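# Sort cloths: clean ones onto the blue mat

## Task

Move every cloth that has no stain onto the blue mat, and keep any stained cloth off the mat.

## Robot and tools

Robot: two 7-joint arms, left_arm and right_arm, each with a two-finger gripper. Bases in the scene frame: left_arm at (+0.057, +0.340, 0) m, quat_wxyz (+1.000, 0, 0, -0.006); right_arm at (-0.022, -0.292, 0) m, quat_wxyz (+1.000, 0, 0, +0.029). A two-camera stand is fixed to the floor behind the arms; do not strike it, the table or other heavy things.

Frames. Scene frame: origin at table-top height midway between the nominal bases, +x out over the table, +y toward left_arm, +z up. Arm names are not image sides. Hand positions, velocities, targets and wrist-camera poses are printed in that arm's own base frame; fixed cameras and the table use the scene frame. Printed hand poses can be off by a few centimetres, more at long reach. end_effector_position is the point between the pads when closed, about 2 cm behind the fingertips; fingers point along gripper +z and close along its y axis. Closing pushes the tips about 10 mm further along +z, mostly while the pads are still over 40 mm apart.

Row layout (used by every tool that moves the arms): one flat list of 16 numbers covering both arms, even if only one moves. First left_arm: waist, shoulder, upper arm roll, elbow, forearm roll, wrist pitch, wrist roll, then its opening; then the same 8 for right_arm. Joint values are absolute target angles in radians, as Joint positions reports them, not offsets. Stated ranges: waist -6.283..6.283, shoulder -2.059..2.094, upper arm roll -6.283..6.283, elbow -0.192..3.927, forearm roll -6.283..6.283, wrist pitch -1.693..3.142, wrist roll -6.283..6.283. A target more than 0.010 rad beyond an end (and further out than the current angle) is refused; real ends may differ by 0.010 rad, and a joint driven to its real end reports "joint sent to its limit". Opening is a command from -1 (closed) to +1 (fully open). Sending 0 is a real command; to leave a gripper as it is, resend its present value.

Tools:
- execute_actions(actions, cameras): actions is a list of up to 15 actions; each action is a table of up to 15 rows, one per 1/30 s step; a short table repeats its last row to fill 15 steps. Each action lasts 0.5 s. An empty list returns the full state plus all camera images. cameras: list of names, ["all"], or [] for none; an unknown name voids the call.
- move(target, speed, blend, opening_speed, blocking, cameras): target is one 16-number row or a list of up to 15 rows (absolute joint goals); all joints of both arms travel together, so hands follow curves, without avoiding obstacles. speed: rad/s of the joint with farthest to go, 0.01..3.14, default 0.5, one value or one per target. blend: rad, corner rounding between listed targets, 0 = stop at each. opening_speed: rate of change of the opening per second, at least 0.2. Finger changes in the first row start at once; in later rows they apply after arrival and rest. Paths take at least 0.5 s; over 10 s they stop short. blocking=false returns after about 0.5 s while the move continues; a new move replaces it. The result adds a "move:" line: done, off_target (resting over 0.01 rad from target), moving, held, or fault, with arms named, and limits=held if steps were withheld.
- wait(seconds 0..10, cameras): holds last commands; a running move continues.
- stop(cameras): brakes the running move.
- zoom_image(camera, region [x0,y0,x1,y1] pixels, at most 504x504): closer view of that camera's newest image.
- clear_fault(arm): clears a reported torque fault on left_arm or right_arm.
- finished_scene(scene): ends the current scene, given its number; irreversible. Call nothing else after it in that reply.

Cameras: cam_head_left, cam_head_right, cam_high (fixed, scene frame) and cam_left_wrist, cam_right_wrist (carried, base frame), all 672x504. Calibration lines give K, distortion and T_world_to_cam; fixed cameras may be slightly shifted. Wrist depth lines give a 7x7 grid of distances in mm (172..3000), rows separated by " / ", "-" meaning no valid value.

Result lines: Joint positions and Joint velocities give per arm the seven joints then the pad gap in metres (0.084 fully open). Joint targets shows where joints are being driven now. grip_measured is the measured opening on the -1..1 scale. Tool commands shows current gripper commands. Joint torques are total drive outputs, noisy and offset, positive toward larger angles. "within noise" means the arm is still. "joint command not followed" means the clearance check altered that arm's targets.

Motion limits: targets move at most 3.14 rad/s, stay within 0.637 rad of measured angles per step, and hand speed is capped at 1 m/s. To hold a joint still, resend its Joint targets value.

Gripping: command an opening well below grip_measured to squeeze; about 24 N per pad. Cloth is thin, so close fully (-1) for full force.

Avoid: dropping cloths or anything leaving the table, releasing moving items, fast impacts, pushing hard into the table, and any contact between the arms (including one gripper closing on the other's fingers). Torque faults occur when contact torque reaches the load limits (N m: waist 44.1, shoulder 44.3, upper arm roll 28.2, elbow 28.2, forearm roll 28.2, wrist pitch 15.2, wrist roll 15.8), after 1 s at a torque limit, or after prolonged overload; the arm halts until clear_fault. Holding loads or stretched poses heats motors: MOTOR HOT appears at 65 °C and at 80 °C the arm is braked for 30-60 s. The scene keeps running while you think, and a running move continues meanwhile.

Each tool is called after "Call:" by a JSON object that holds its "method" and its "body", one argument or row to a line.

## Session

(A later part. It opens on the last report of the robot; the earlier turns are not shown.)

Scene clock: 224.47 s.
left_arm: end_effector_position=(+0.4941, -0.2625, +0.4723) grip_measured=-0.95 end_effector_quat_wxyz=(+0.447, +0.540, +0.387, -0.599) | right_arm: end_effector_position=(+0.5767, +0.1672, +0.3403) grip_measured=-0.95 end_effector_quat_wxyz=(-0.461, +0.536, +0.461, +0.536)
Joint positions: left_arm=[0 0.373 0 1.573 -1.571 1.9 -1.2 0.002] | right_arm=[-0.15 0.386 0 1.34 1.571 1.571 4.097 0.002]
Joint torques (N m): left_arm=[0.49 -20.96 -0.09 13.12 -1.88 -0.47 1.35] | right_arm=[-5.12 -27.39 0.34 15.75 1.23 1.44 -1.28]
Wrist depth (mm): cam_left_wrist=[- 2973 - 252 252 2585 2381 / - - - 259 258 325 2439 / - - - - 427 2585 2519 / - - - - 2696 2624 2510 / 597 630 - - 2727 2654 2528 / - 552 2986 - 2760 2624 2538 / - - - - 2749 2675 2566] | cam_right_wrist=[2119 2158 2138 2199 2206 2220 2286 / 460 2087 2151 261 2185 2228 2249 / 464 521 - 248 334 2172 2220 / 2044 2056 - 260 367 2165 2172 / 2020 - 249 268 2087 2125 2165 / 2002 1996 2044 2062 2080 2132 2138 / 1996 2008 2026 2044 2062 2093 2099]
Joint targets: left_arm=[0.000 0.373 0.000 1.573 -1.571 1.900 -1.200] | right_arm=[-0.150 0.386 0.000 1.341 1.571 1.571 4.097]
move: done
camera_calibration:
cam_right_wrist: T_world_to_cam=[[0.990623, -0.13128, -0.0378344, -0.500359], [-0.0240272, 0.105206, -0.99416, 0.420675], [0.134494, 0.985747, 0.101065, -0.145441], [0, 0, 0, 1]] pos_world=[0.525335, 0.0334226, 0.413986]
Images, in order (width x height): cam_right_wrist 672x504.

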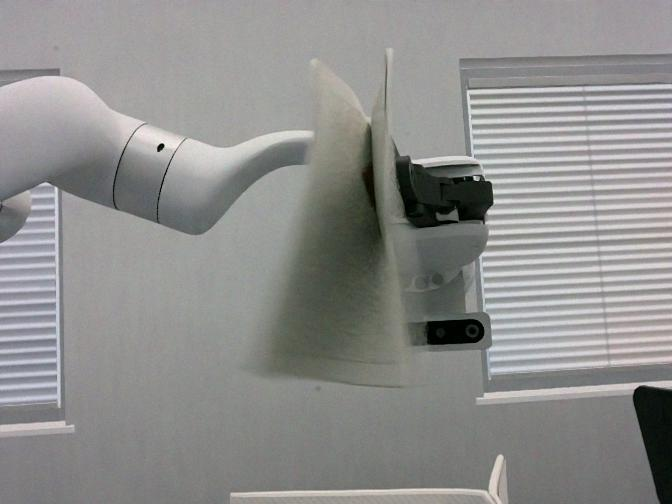

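Call:
{"method": "move", "body": {
  "target": [
    [-0.5336,-0.173,0,0.9653,0,1.1383,-0.516,-0.95,0.0912,-0.0458,0,1.1,0,1.1458,3.305,-0.95],
    [-0.5336,0.1229,0,0.7208,0,0.5979,-0.516,-0.95,0.0912,0.2264,0,0.8647,0,0.6383,3.305,-0.95],
    [-0.5336,0.209,0,0.711,0,0.502,-0.516,-0.95,0.0912,0.3038,0,0.8555,0,0.5517,3.305,-0.95],
    [-0.5336,0.209,0,0.711,0,0.502,-0.516,-0.3,0.0912,0.3038,0,0.8555,0,0.5517,3.305,-0.3],
    [-0.5336,0.09,0,0.73,0,0.64,-0.516,-0.3,0.0912,0.2,0,0.87,0,0.67,3.305,-0.3],
    [-0.0621,-0.15,0,0.6,0,0.75,-0.047,-0.3,0.6967,-0.4,0,0.43,0,0.83,3.738,-0.3]
  ],
  "speed": [1.4,0.7,0.4,0.4,0.5,1.0],
  "blend": [0.15,0.04,0,0,0.05,0],
  "cameras": ["cam_high","cam_head_left"]
}}

Call:
{"method": "move", "body": {
  "target": [
    [-0.0621,-0.0269,0,0.531,0,0.5579,-0.047,-0.3,0.6967,-0.2082,0,0.3378,0,0.546,3.738,-0.3],
    [-0.0621,0.077,0,0.5195,0,0.4425,-0.047,-0.3,0.6967,-0.0931,0,0.3238,0,0.4169,3.738,-0.3],
    [-0.0621,0.0938,0,0.5195,0,0.4257,-0.047,-0.3,0.6967,-0.0697,0,0.3238,0,0.3935,3.738,-0.3]
  ],
  "speed": [0.8,0.35,0.1],
  "blend": [0.03,0.004,0],
  "cameras": ["cam_head_right"]
}}

Scene clock: 249.77 s.
left_arm: end_effector_position=(+0.3736, -0.0232, +0.1153) grip_measured=-0.32 end_effector_quat_wxyz=(+0.000, +1.000, -0.008, +0.000) | right_arm: end_effector_position=(+0.2418, +0.2023, +0.1319) grip_measured=-0.32 end_effector_quat_wxyz=(+0.000, -0.050, +0.999, +0.000)
Joint positions: left_arm=[-0.062 -0.15 0 0.6 0 0.75 -0.047 0.03] | right_arm=[0.697 -0.4 0 0.43 0 0.83 3.738 0.03]
Joint torques (N m): left_arm=[4.49 -15.99 -2.16 8.99 0.93 -0.54 2.04] | right_arm=[5.01 -13.59 -1.07 13.96 -2.33 -0.39 1.88]
Wrist depth (mm): cam_left_wrist=[243 245 248 250 252 255 256 / 242 244 246 248 251 253 255 / 240 242 244 247 249 251 253 / 239 241 241 243 245 248 251 / 238 239 240 241 243 246 251 / 236 238 238 240 242 244 248 / 234 236 236 238 240 242 247] | cam_right_wrist=[276 278 277 276 275 274 272 / 276 276 274 273 272 271 270 / 273 272 271 270 268 268 266 / 271 269 268 267 266 265 264 / 268 266 266 264 263 262 261 / 264 264 262 260 259 259 258 / 262 260 259 256 255 254 255]
Joint targets: left_arm=[-0.062 -0.150 0.000 0.600 0.000 0.750 -0.047] | right_arm=[0.697 -0.400 0.000 0.430 0.000 0.830 3.738]
move: done
Images, in order (width x height): cam_head_left 672x504, cam_high 672x504.

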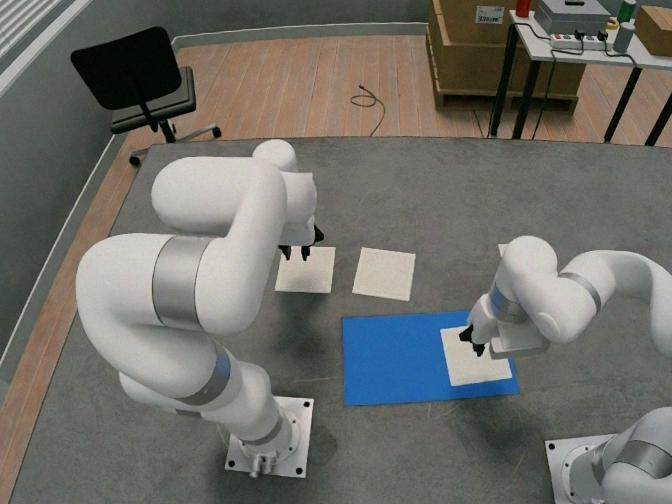

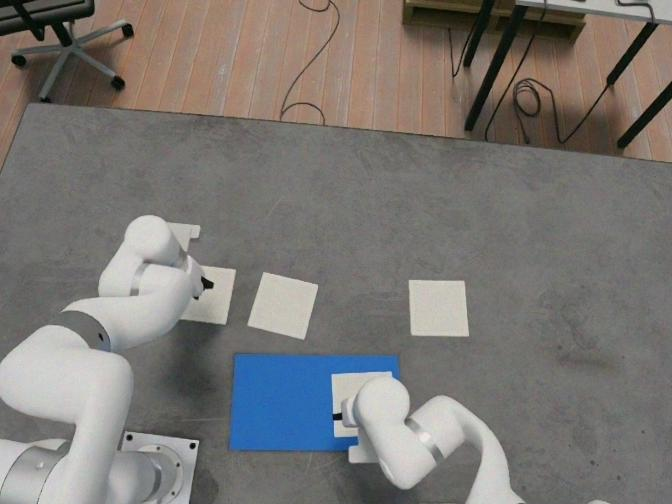

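Scene clock: 251.20 s.
left_arm: end_effector_position=(+0.3672, -0.0228, +0.0226) grip_measured=-0.32 end_effector_quat_wxyz=(+0.000, +1.000, -0.008, +0.000) | right_arm: end_effector_position=(+0.2384, +0.1995, +0.0249) grip_measured=-0.32 end_effector_quat_wxyz=(+0.000, -0.050, +0.999, +0.000)
Joint positions: left_arm=[-0.062 0.093 0 0.52 0 0.426 -0.047 0.03] | right_arm=[0.697 -0.07 0 0.324 0 0.394 3.738 0.03]
Joint torques (N m): left_arm=[3.83 1.56 -2.23 3.95 0.66 -2.09 1.66] | right_arm=[4.65 -9.91 -1.49 9.49 -2.1 -3.12 1.49]
Wrist depth (mm): cam_left_wrist=[- - - - - - - / - - - - - - - / - - - - - - - / - - - - - - - / - - - - - - - / - - - - - - - / - - - - - - -] | cam_right_wrist=[- - - - - - - / - - - - - - - / - - - - - - - / - - - - - - - / - - - - - - - / - - - - - - - / - - - - - - -]
Joint targets: left_arm=[-0.062 0.094 0.000 0.519 0.000 0.426 -0.047] | right_arm=[0.697 -0.070 0.000 0.324 0.000 0.393 3.738]
move: done
Images, in order (width x height): cam_head_right 672x504.

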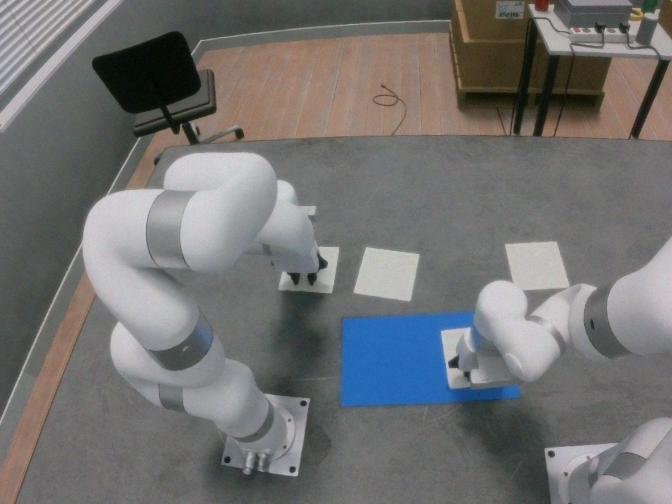

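Call:
{"method": "move", "body": {
  "target": [
    [-0.0621,0.0928,0,0.5195,0,0.4267,-0.047,-0.3,0.6967,-0.0655,0,0.3238,0,0.3893,3.738,-0.3],
    [-0.0621,0.0928,0,0.5195,0,0.4267,-0.047,-0.95,0.6967,-0.0655,0,0.3238,0,0.3893,3.738,-0.3]
  ],
  "speed": 0.1
}}

Call:
{"method": "move", "body": {
  "target": [-0.0621,0.0928,0,0.5195,0,0.4267,-0.047,-0.95,0.6967,-0.0625,0,0.3238,0,0.3863,3.738,-0.3],
  "speed": 0.1
}}

Scene clock: 258.53 s.
left_arm: end_effector_position=(+0.3670, -0.0229, +0.0227) grip_measured=-0.95 end_effector_quat_wxyz=(+0.000, +1.000, -0.008, +0.000) | right_arm: end_effector_position=(+0.2384, +0.1995, +0.0239) grip_measured=-0.32 end_effector_quat_wxyz=(+0.000, -0.050, +0.999, +0.000)
Joint positions: left_arm=[-0.062 0.093 0 0.519 0 0.427 -0.047 0.002] | right_arm=[0.697 -0.066 0 0.324 0 0.389 3.738 0.03]
Joint torques (N m): left_arm=[3.55 -2.15 3.92 0.24 0.27 0.54 0.55] | right_arm=[4.1 -9.86 -0.9 9.82 -1.68 -3.01 0.31]
Wrist depth (mm): cam_left_wrist=[- - - - - - - / - - - - - - - / - - - - - - - / - - - - - - - / - - - - - - - / - - - - - - - / - - - - - - -] | cam_right_wrist=[- - - - - - - / - - - - - - - / - - - - - - - / - - - - - - - / - - - - - - - / - - - - - - - / - - - - - - -]
Joint targets: left_arm=[-0.062 0.093 0.000 0.519 0.000 0.427 -0.047] | right_arm=[0.697 -0.066 0.000 0.324 0.000 0.389 3.738]
move: done

Scene clock: 259.23 s.
left_arm: end_effector_position=(+0.3670, -0.0228, +0.0227) grip_measured=-0.95 end_effector_quat_wxyz=(+0.000, +1.000, -0.008, +0.000) | right_arm: end_effector_position=(+0.2385, +0.1995, +0.0232) grip_measured=-0.32 end_effector_quat_wxyz=(+0.000, -0.050, +0.999, +0.000)
Joint positions: left_arm=[-0.062 0.093 0 0.519 0 0.427 -0.047 0.002] | right_arm=[0.697 -0.063 0 0.324 0 0.386 3.738 0.03]
Joint torques (N m): left_arm=[3.87 -2.16 5.13 0.38 0.24 0.73 0.28] | right_arm=[3.79 -9.1 -0.95 9.93 -1.35 -2.9 0.04]
Wrist depth (mm): cam_left_wrist=[- - - - - - - / - - - - - - - / - - - - - - - / - - - - - - - / - - - - - - - / - - - - - - - / - - - - - - -] | cam_right_wrist=[- - - - - - - / - - - - - - - / - - - - - - - / - - - - - - - / - - - - - - - / - - - - - - - / - - - - - - -]
Joint targets: left_arm=[-0.062 0.093 0.000 0.519 0.000 0.427 -0.047] | right_arm=[0.697 -0.062 0.000 0.324 0.000 0.386 3.738]
move: done

Call:
{"method": "move", "body": {
  "target": [
    [-0.0621,0.0928,0,0.5195,0,0.4267,-0.047,-0.95,0.6967,-0.0597,0,0.3238,0,0.3835,3.738,-0.3],
    [-0.0621,0.0928,0,0.5195,0,0.4267,-0.047,-0.95,0.6967,-0.0597,0,0.3238,0,0.3835,3.738,-0.95],
    [-0.0621,-0.25,0,0.85,0,1.1,-0.047,-0.95,0.6967,-0.4,0,0.6,0,1.0,3.738,-0.95],
    [0,0.1227,0,1.3227,-1.5708,1.5708,-1.2,-0.95,-0.15,0.3328,0,1.3678,1.5708,1.5708,4.1766,-0.95]
  ],
  "speed": [0.1,0.3,0.7,1.4],
  "blend": [0,0,0.1,0],
  "cameras": ["cam_left_wrist","cam_right_wrist","cam_high"]
}}

Call:
{"method": "move", "body": {
  "target": [0,0.3727,0,1.5727,-1.5708,1.9,-1.2,-0.95,-0.15,0.3328,0,1.3678,1.5708,1.5708,4.1766,-0.95],
  "speed": 1.2,
  "cameras": ["cam_right_wrist","cam_left_wrist"]
}}

Scene clock: 282.70 s.
left_arm: end_effector_position=(+0.5061, -0.2515, +0.4720) grip_measured=-0.96 end_effector_quat_wxyz=(+0.500, +0.500, +0.500, -0.500) | right_arm: end_effector_position=(+0.5762, +0.1673, +0.3798) grip_measured=-0.95 end_effector_quat_wxyz=(-0.461, +0.536, +0.461, +0.536)
Joint positions: left_arm=[0 0.123 0 1.323 -1.571 1.571 -1.2 0.002] | right_arm=[-0.15 0.333 0 1.368 1.571 1.571 4.177 0.002]
Joint torques (N m): left_arm=[3.86 -17.32 -1.91 13.64 -3.54 1.66 -2.04] | right_arm=[-5.05 -24.07 2.6 20.34 5.37 2.39 1.86]
Wrist depth (mm): cam_left_wrist=[1001 1000 862 290 930 988 2760 / 2706 2706 2828 296 2793 2874 2839 / 2664 2099 - - 2782 2805 2805 / 2664 - - - - 2816 2793 / 502 - - - 2760 2760 2805 / 485 - - - 2771 2793 2738 / 2624 2654 - 183 2717 2771 2771] | cam_right_wrist=[2093 2119 2158 2165 2213 2271 2242 / 2080 2106 2125 2151 2185 2199 2235 / 514 525 542 2132 2132 2172 2192 / 2044 2050 532 245 265 2151 2206 / 2002 2056 535 - 275 2119 2178 / 1991 2014 2032 257 289 2106 2132 / 1946 2002 2014 263 2020 2068 2099]
Joint targets: left_arm=[0.000 0.123 0.000 1.323 -1.571 1.571 -1.200] | right_arm=[-0.150 0.333 0.000 1.368 1.571 1.571 4.177]
move: done
camera_calibration:
cam_left_wrist: T_world_to_cam=[[0.997995, 0.0623425, -0.010954, -0.461033], [0.014927, -0.0636241, 0.997862, -0.413224], [0.0615123, -0.996025, -0.0644271, -0.126908], [0, 0, 0, 1]] pos_world=[0.474083, -0.123953, 0.399114]
cam_right_wrist: T_world_to_cam=[[0.990636, -0.131183, -0.0378254, -0.498371], [-0.0240286, 0.105204, -0.99416, 0.459923], [0.134396, 0.98576, 0.101067, -0.149413], [0, 0, 0, 1]] pos_world=[0.524836, 0.0335226, 0.453486]
Images, in order (width x height): cam_high 672x504, cam_left_wrist 672x504, cam_right_wrist 672x504.

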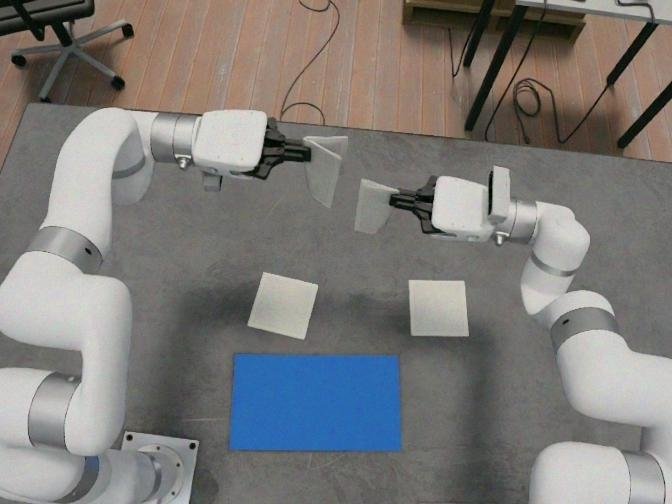

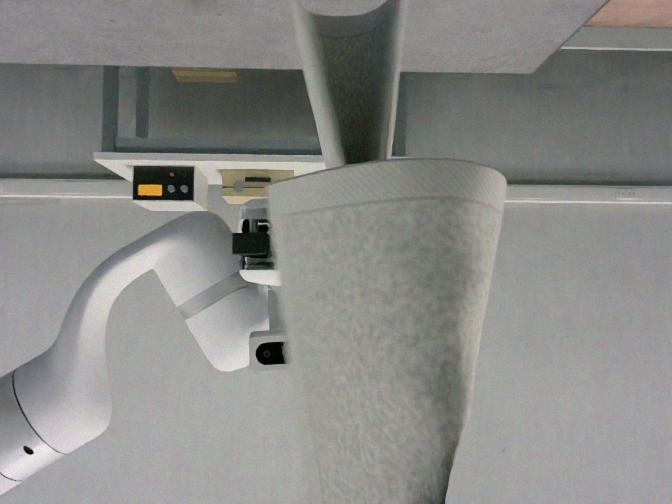

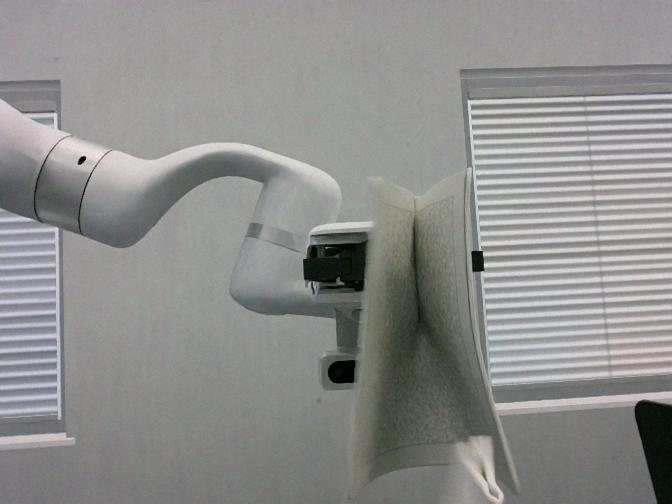

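Scene clock: 283.63 s.
left_arm: end_effector_position=(+0.4941, -0.2626, +0.4723) grip_measured=-0.96 end_effector_quat_wxyz=(+0.447, +0.540, +0.387, -0.599) | right_arm: end_effector_position=(+0.5762, +0.1673, +0.3798) grip_measured=-0.95 end_effector_quat_wxyz=(-0.461, +0.536, +0.461, +0.536)
Joint positions: left_arm=[0 0.373 0 1.573 -1.571 1.9 -1.2 0.002] | right_arm=[-0.15 0.333 0 1.368 1.571 1.571 4.177 0.002]
Joint torques (N m): left_arm=[2.84 -21.27 -1.83 13.06 -3.27 1.62 -1.94] | right_arm=[-5.19 -24.3 2.62 20.47 5.16 1.89 1.7]
Wrist depth (mm): cam_left_wrist=[- 2973 2886 - 263 2510 2422 / - - 2960 - 265 2206 2457 / - - 2960 - - 346 2465 / - - - - 2696 2575 2501 / 583 - - - 2717 2685 2528 / 576 - - - 2738 2654 2575 / - - - 176 2749 2654 2585] | cam_right_wrist=[2112 2125 2178 2192 2213 2257 2271 / 2087 2112 2132 2158 2172 2220 2249 / 450 517 2106 268 2151 2172 2185 / 2038 521 250 259 324 2165 2192 / 2008 2038 253 263 356 2145 2138 / 1996 2008 257 267 2099 2119 2132 / 1991 1985 258 2044 2056 2099 2093]
Joint targets: left_arm=[0.000 0.373 0.000 1.573 -1.571 1.900 -1.200] | right_arm=[-0.150 0.333 0.000 1.368 1.571 1.571 4.177]
move: done
camera_calibration:
cam_left_wrist: T_world_to_cam=[[0.970018, -0.243035, 0.0000278231, -0.519868], [0.0130358, 0.0521437, 0.998555, -0.383043], [-0.242685, -0.968615, 0.0537484, -0.0354935], [0, 0, 0, 1]] pos_world=[0.500661, -0.140752, 0.384412]
cam_right_wrist: T_world_to_cam=[[0.990623, -0.13128, -0.0378344, -0.49836], [-0.0240272, 0.105206, -0.99416, 0.459822], [0.134494, 0.985747, 0.101065, -0.149454], [0, 0, 0, 1]] pos_world=[0.524835, 0.0335226, 0.453386]
Images, in order (width x height): cam_left_wrist 672x504, cam_right_wrist 672x504.

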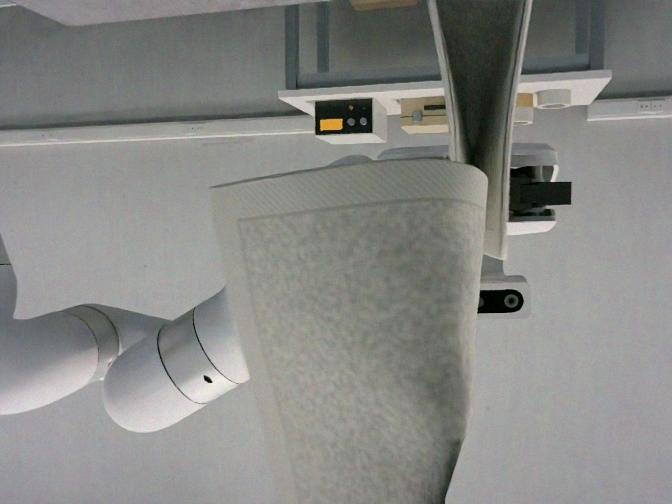

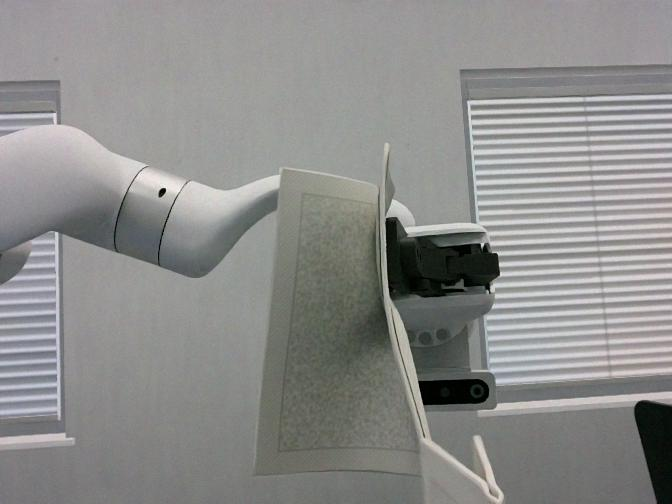

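Call:
{"method": "zoom_image", "body": {
  "camera": "cam_left_wrist",
  "region": [400, 0, 560, 180]
}}

Scaled by 2.800 from the camera's 672x504 image, which has a finer 960x720 frame.

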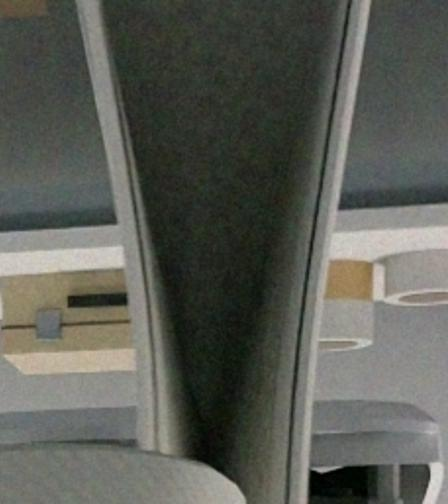

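Call:
{"method": "move", "body": {
  "target": [0,0.1727,0,1.3727,-1.5708,1.65,-1.2,-0.95,-0.15,0.42,0,1.335,1.5708,1.5708,4.06,-0.95],
  "speed": 1.2,
  "cameras": ["cam_left_wrist"]
}}

Call:
{"method": "zoom_image", "body": {
  "camera": "cam_left_wrist",
  "region": [240, 0, 480, 200]
}}

Scene clock: 298.60 s.
left_arm: end_effector_position=(+0.5015, -0.2567, +0.4745) grip_measured=-0.96 end_effector_quat_wxyz=(+0.488, +0.511, +0.474, -0.525) | right_arm: end_effector_position=(+0.5778, +0.1670, +0.3194) grip_measured=-0.95 end_effector_quat_wxyz=(-0.462, +0.537, +0.460, +0.535)
Joint positions: left_arm=[0 0.173 0 1.373 -1.571 1.65 -1.2 0.002] | right_arm=[-0.15 0.42 0 1.335 1.571 1.571 4.06 0.002]
Joint torques (N m): left_arm=[-3.24 -24.25 0.92 10.24 -1.95 -0.42 1.55] | right_arm=[-4.89 -25.24 2.64 14.46 4.21 0.94 -1.56]
Wrist depth (mm): cam_left_wrist=[1077 1077 990 1072 985 1066 2664 / 2828 2771 - 355 358 2738 2727 / 2816 - 512 - 2706 2771 2706 / 2816 - 181 - - 2706 2738 / 512 502 - - 2717 2727 2738 / 495 508 - - 2706 2685 2760 / 2793 - - 181 2685 2727 2624] | cam_right_wrist=[2106 2132 2178 2206 2235 2242 2294 / 517 532 - 271 2185 2192 2249 / 2044 2050 - 265 348 2178 2213 / 2038 2026 - 269 294 2165 2165 / 2008 2020 2050 271 286 2138 2172 / 2002 1996 2062 2056 2093 2099 2112 / 1962 1996 2008 2050 2074 2074 2080]
Joint targets: left_arm=[0.000 0.173 0.000 1.373 -1.571 1.650 -1.200] | right_arm=[-0.150 0.420 0.000 1.335 1.571 1.571 4.060]
move: done
camera_calibration:
cam_left_wrist: T_world_to_cam=[[0.999863, -0.0117392, -0.0116502, -0.475658], [0.0112211, -0.0359799, 0.99929, -0.407651], [-0.01215, -0.999284, -0.0358433, -0.109137], [0, 0, 0, 1]] pos_world=[0.478841, -0.129309, 0.397908]
Images, in order (width x height): cam_left_wrist 672x504.

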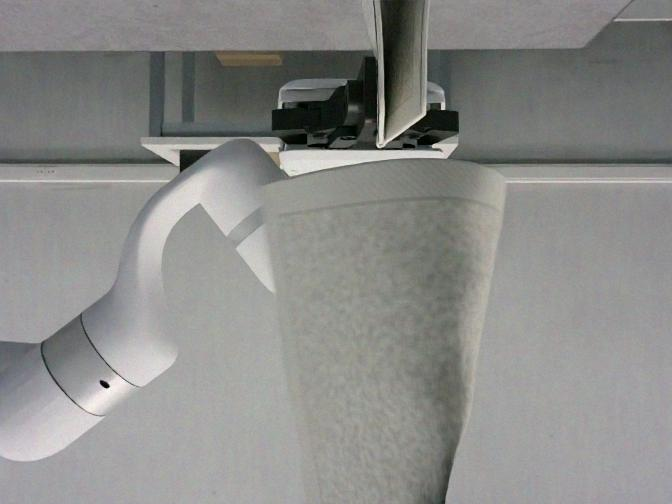

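Scaled by 2.100 from the camera's 672x504 image, which has a finer 960x720 frame.

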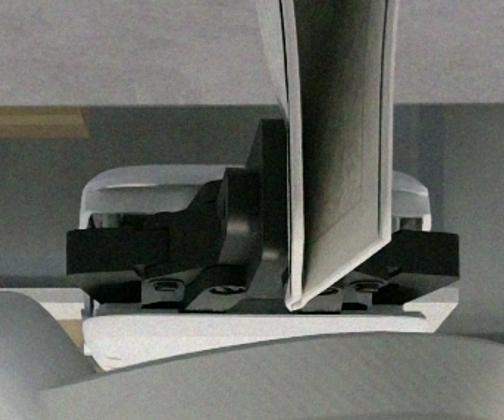

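Call:
{"method": "move", "body": {
  "target": [0,0.1727,0,1.3727,-1.5708,1.65,-1.2,-0.95,-0.15,0.40,0,1.32,1.5708,1.88,4.06,-0.95],
  "speed": 1.2,
  "cameras": ["cam_left_wrist"]
}}

Call:
{"method": "zoom_image", "body": {
  "camera": "cam_left_wrist",
  "region": [200, 0, 440, 200]
}}

Scene clock: 312.93 s.
left_arm: end_effector_position=(+0.5014, -0.2567, +0.4745) grip_measured=-0.96 end_effector_quat_wxyz=(+0.488, +0.511, +0.474, -0.525) | right_arm: end_effector_position=(+0.5125, +0.1882, +0.3731) grip_measured=-0.95 end_effector_quat_wxyz=(+0.564, -0.423, -0.479, -0.524)
Joint positions: left_arm=[0 0.173 0 1.373 -1.571 1.65 -1.2 0.002] | right_arm=[-0.15 0.4 0 1.32 1.571 1.88 4.06 0.002]
Joint torques (N m): left_arm=[-3.43 -24.11 -2.59 12.57 -3.43 -0.38 1.54] | right_arm=[-3.23 -31.78 0.43 13.61 3.8 3.03 0.5]
Wrist depth (mm): cam_left_wrist=[- 221 920 1076 1066 1064 2675 / - 216 2138 2793 2749 2793 2696 / - 216 234 329 2696 2654 2749 / - 222 241 - - 2738 2749 / 514 502 - - 2727 2696 2644 / 496 508 - - 2696 2749 2654 / 2771 - - 182 2675 2664 2696] | cam_right_wrist=[2706 2644 2556 2510 2389 2279 2213 / 2634 2547 2501 2389 2294 2213 2165 / 2528 2474 2340 2286 2235 2138 2032 / 529 515 559 553 549 - 247 / 591 605 2228 2132 535 - 246 / 575 2192 2132 2087 2020 - 253 / 561 2132 2080 2008 197 - 244]
Joint targets: left_arm=[0.000 0.173 0.000 1.373 -1.571 1.650 -1.200] | right_arm=[-0.150 0.400 0.000 1.320 1.571 1.880 4.060]
move: done
camera_calibration:
cam_left_wrist: T_world_to_cam=[[0.999863, -0.0117392, -0.0116502, -0.475656], [0.0112211, -0.0359799, 0.99929, -0.407751], [-0.01215, -0.999284, -0.0358433, -0.109133], [0, 0, 0, 1]] pos_world=[0.478841, -0.129309, 0.398008]
Images, in order (width x height): cam_left_wrist 672x504.

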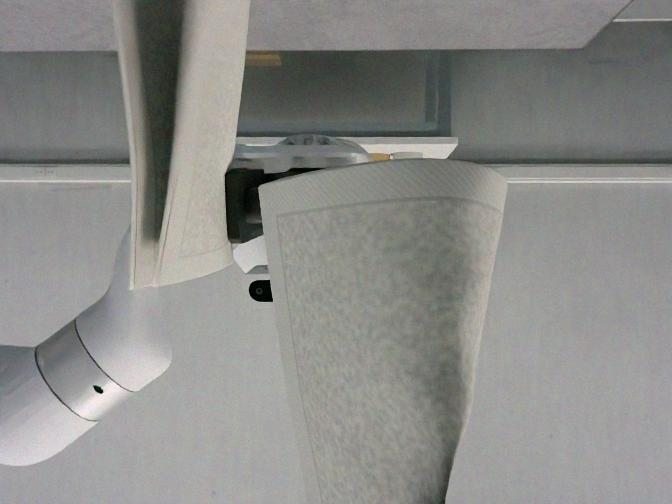

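Scaled by 2.100 from the camera's 672x504 image, which has a finer 960x720 frame.

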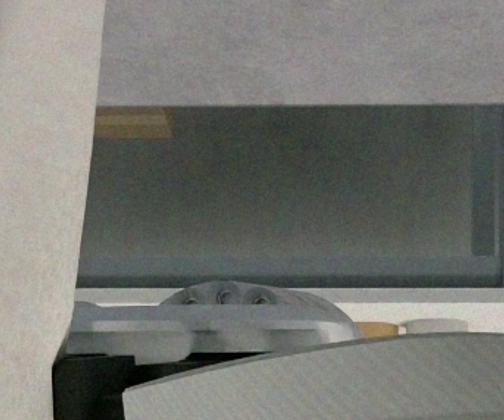

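Call:
{"method": "zoom_image", "body": {
  "camera": "cam_left_wrist",
  "region": [90, 0, 270, 300]
}}

Scaled by 1.680 from the camera's 672x504 image, which has a finer 960x720 frame.

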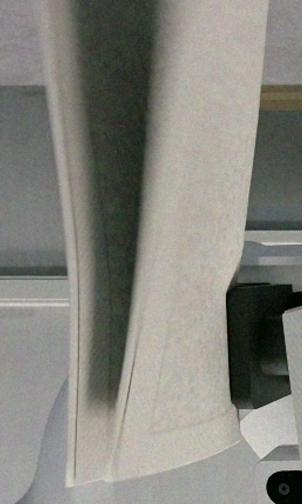

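Call:
{"method": "move", "body": {
  "target": [
    [-0.3,-0.2,0,0.9,0,1.1,-0.4,-0.95,0.1,-0.2,0,0.9,0,1.1,3.2,-0.95],
    [-1.0302,-0.6641,0,0.4585,0,1.1226,-1.12,-0.95,0.7282,-0.4799,0,0.5806,0,1.0605,3.815,-0.95],
    [-1.0302,-0.3253,0,0.2315,0,0.5568,-1.12,-0.95,0.7282,-0.1631,0,0.381,0,0.5441,3.815,-0.95],
    [-1.0302,-0.1853,0,0.2162,0,0.4015,-1.12,-0.95,0.7282,-0.0458,0,0.3683,0,0.4141,3.815,-0.95],
    [-1.0302,-0.1853,0,0.2162,0,0.4015,-1.12,-0.3,0.7282,-0.0458,0,0.3683,0,0.4141,3.815,-0.3],
    [-1.0302,-0.6641,0,0.4585,0,1.1226,-1.12,-0.3,0.7282,-0.4799,0,0.5806,0,1.0605,3.815,-0.3],
    [0,-0.5,0,0.6,0,1.1,-0.2,-0.3,-0.1,-0.5,0,0.6,0,1.1,3.2,-0.3]
  ],
  "speed": [1.4,1.2,0.7,0.35,0.4,0.8,1.2],
  "blend": [0.15,0.1,0.04,0,0,0.1,0],
  "cameras": ["cam_head_left","cam_high"]
}}

Call:
{"method": "zoom_image", "body": {
  "camera": "cam_high",
  "region": [220, 250, 480, 470]
}}

Scene clock: 349.60 s.
left_arm: end_effector_position=(+0.3220, +0.0000, +0.2115) grip_measured=-0.32 end_effector_quat_wxyz=(+0.000, +0.995, +0.100, +0.000) | right_arm: end_effector_position=(+0.3204, -0.0321, +0.2115) grip_measured=-0.32 end_effector_quat_wxyz=(+0.000, +0.079, +0.997, +0.000)
Joint positions: left_arm=[0 -0.5 0 0.6 0 1.1 -0.2 0.03] | right_arm=[-0.1 -0.5 0 0.6 0 1.1 3.2 0.03]
Joint torques (N m): left_arm=[4.17 -4.88 -2.04 13.59 0.64 -2.66 2.1] | right_arm=[-4.76 -12.43 2.45 20.84 -1.62 -0.39 -1.63]
Wrist depth (mm): cam_left_wrist=[339 342 344 349 352 356 360 / 337 339 342 346 350 354 357 / 335 337 340 344 348 351 355 / 332 336 339 342 345 348 352 / 331 333 337 339 342 347 349 / 329 331 335 337 340 343 346 / 327 329 333 336 339 341 346] | cam_right_wrist=[363 362 360 359 358 356 354 / 360 358 356 355 353 352 349 / 355 353 351 351 350 348 346 / 351 351 349 347 345 345 342 / 348 347 345 343 343 341 339 / 344 342 341 340 338 337 335 / 340 338 338 336 334 332 332]
Joint targets: left_arm=[0.000 -0.500 0.000 0.600 0.000 1.100 -0.200] | right_arm=[-0.100 -0.500 0.000 0.600 0.000 1.100 3.200]
move: done
Images, in order (width x height): cam_head_left 672x504, cam_high 672x504.

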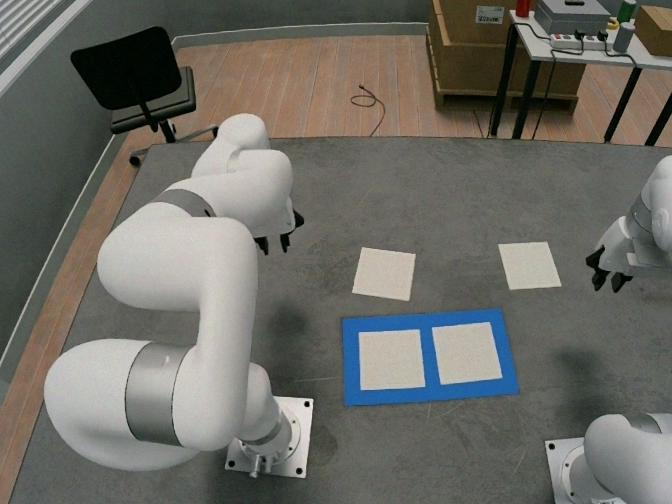

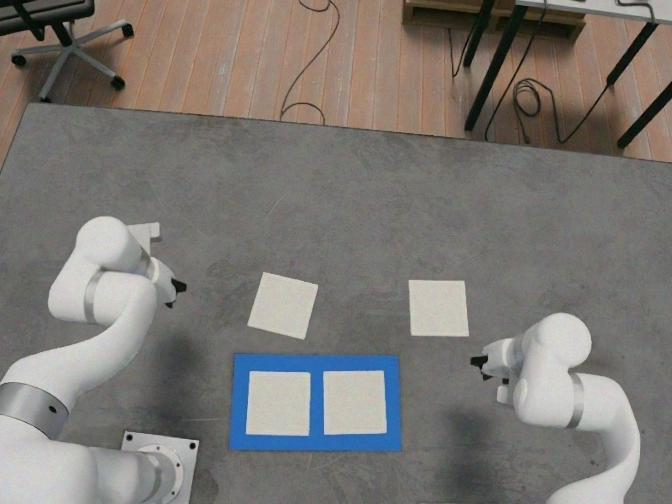

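Scaled by 1.938 from the camera's 672x504 image, which has a finer 960x720 frame.

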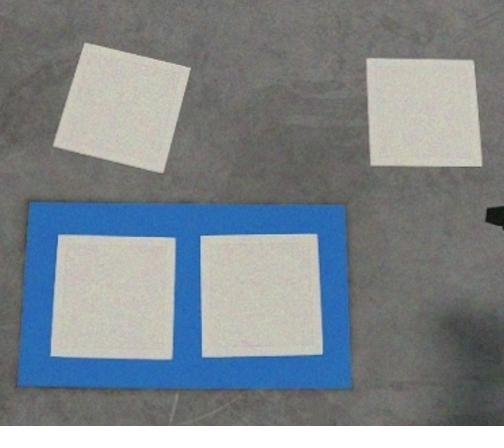

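Call:
{"method": "finished_scene", "body": {
  "scene": 2
}}

The scene is finished: the task was done.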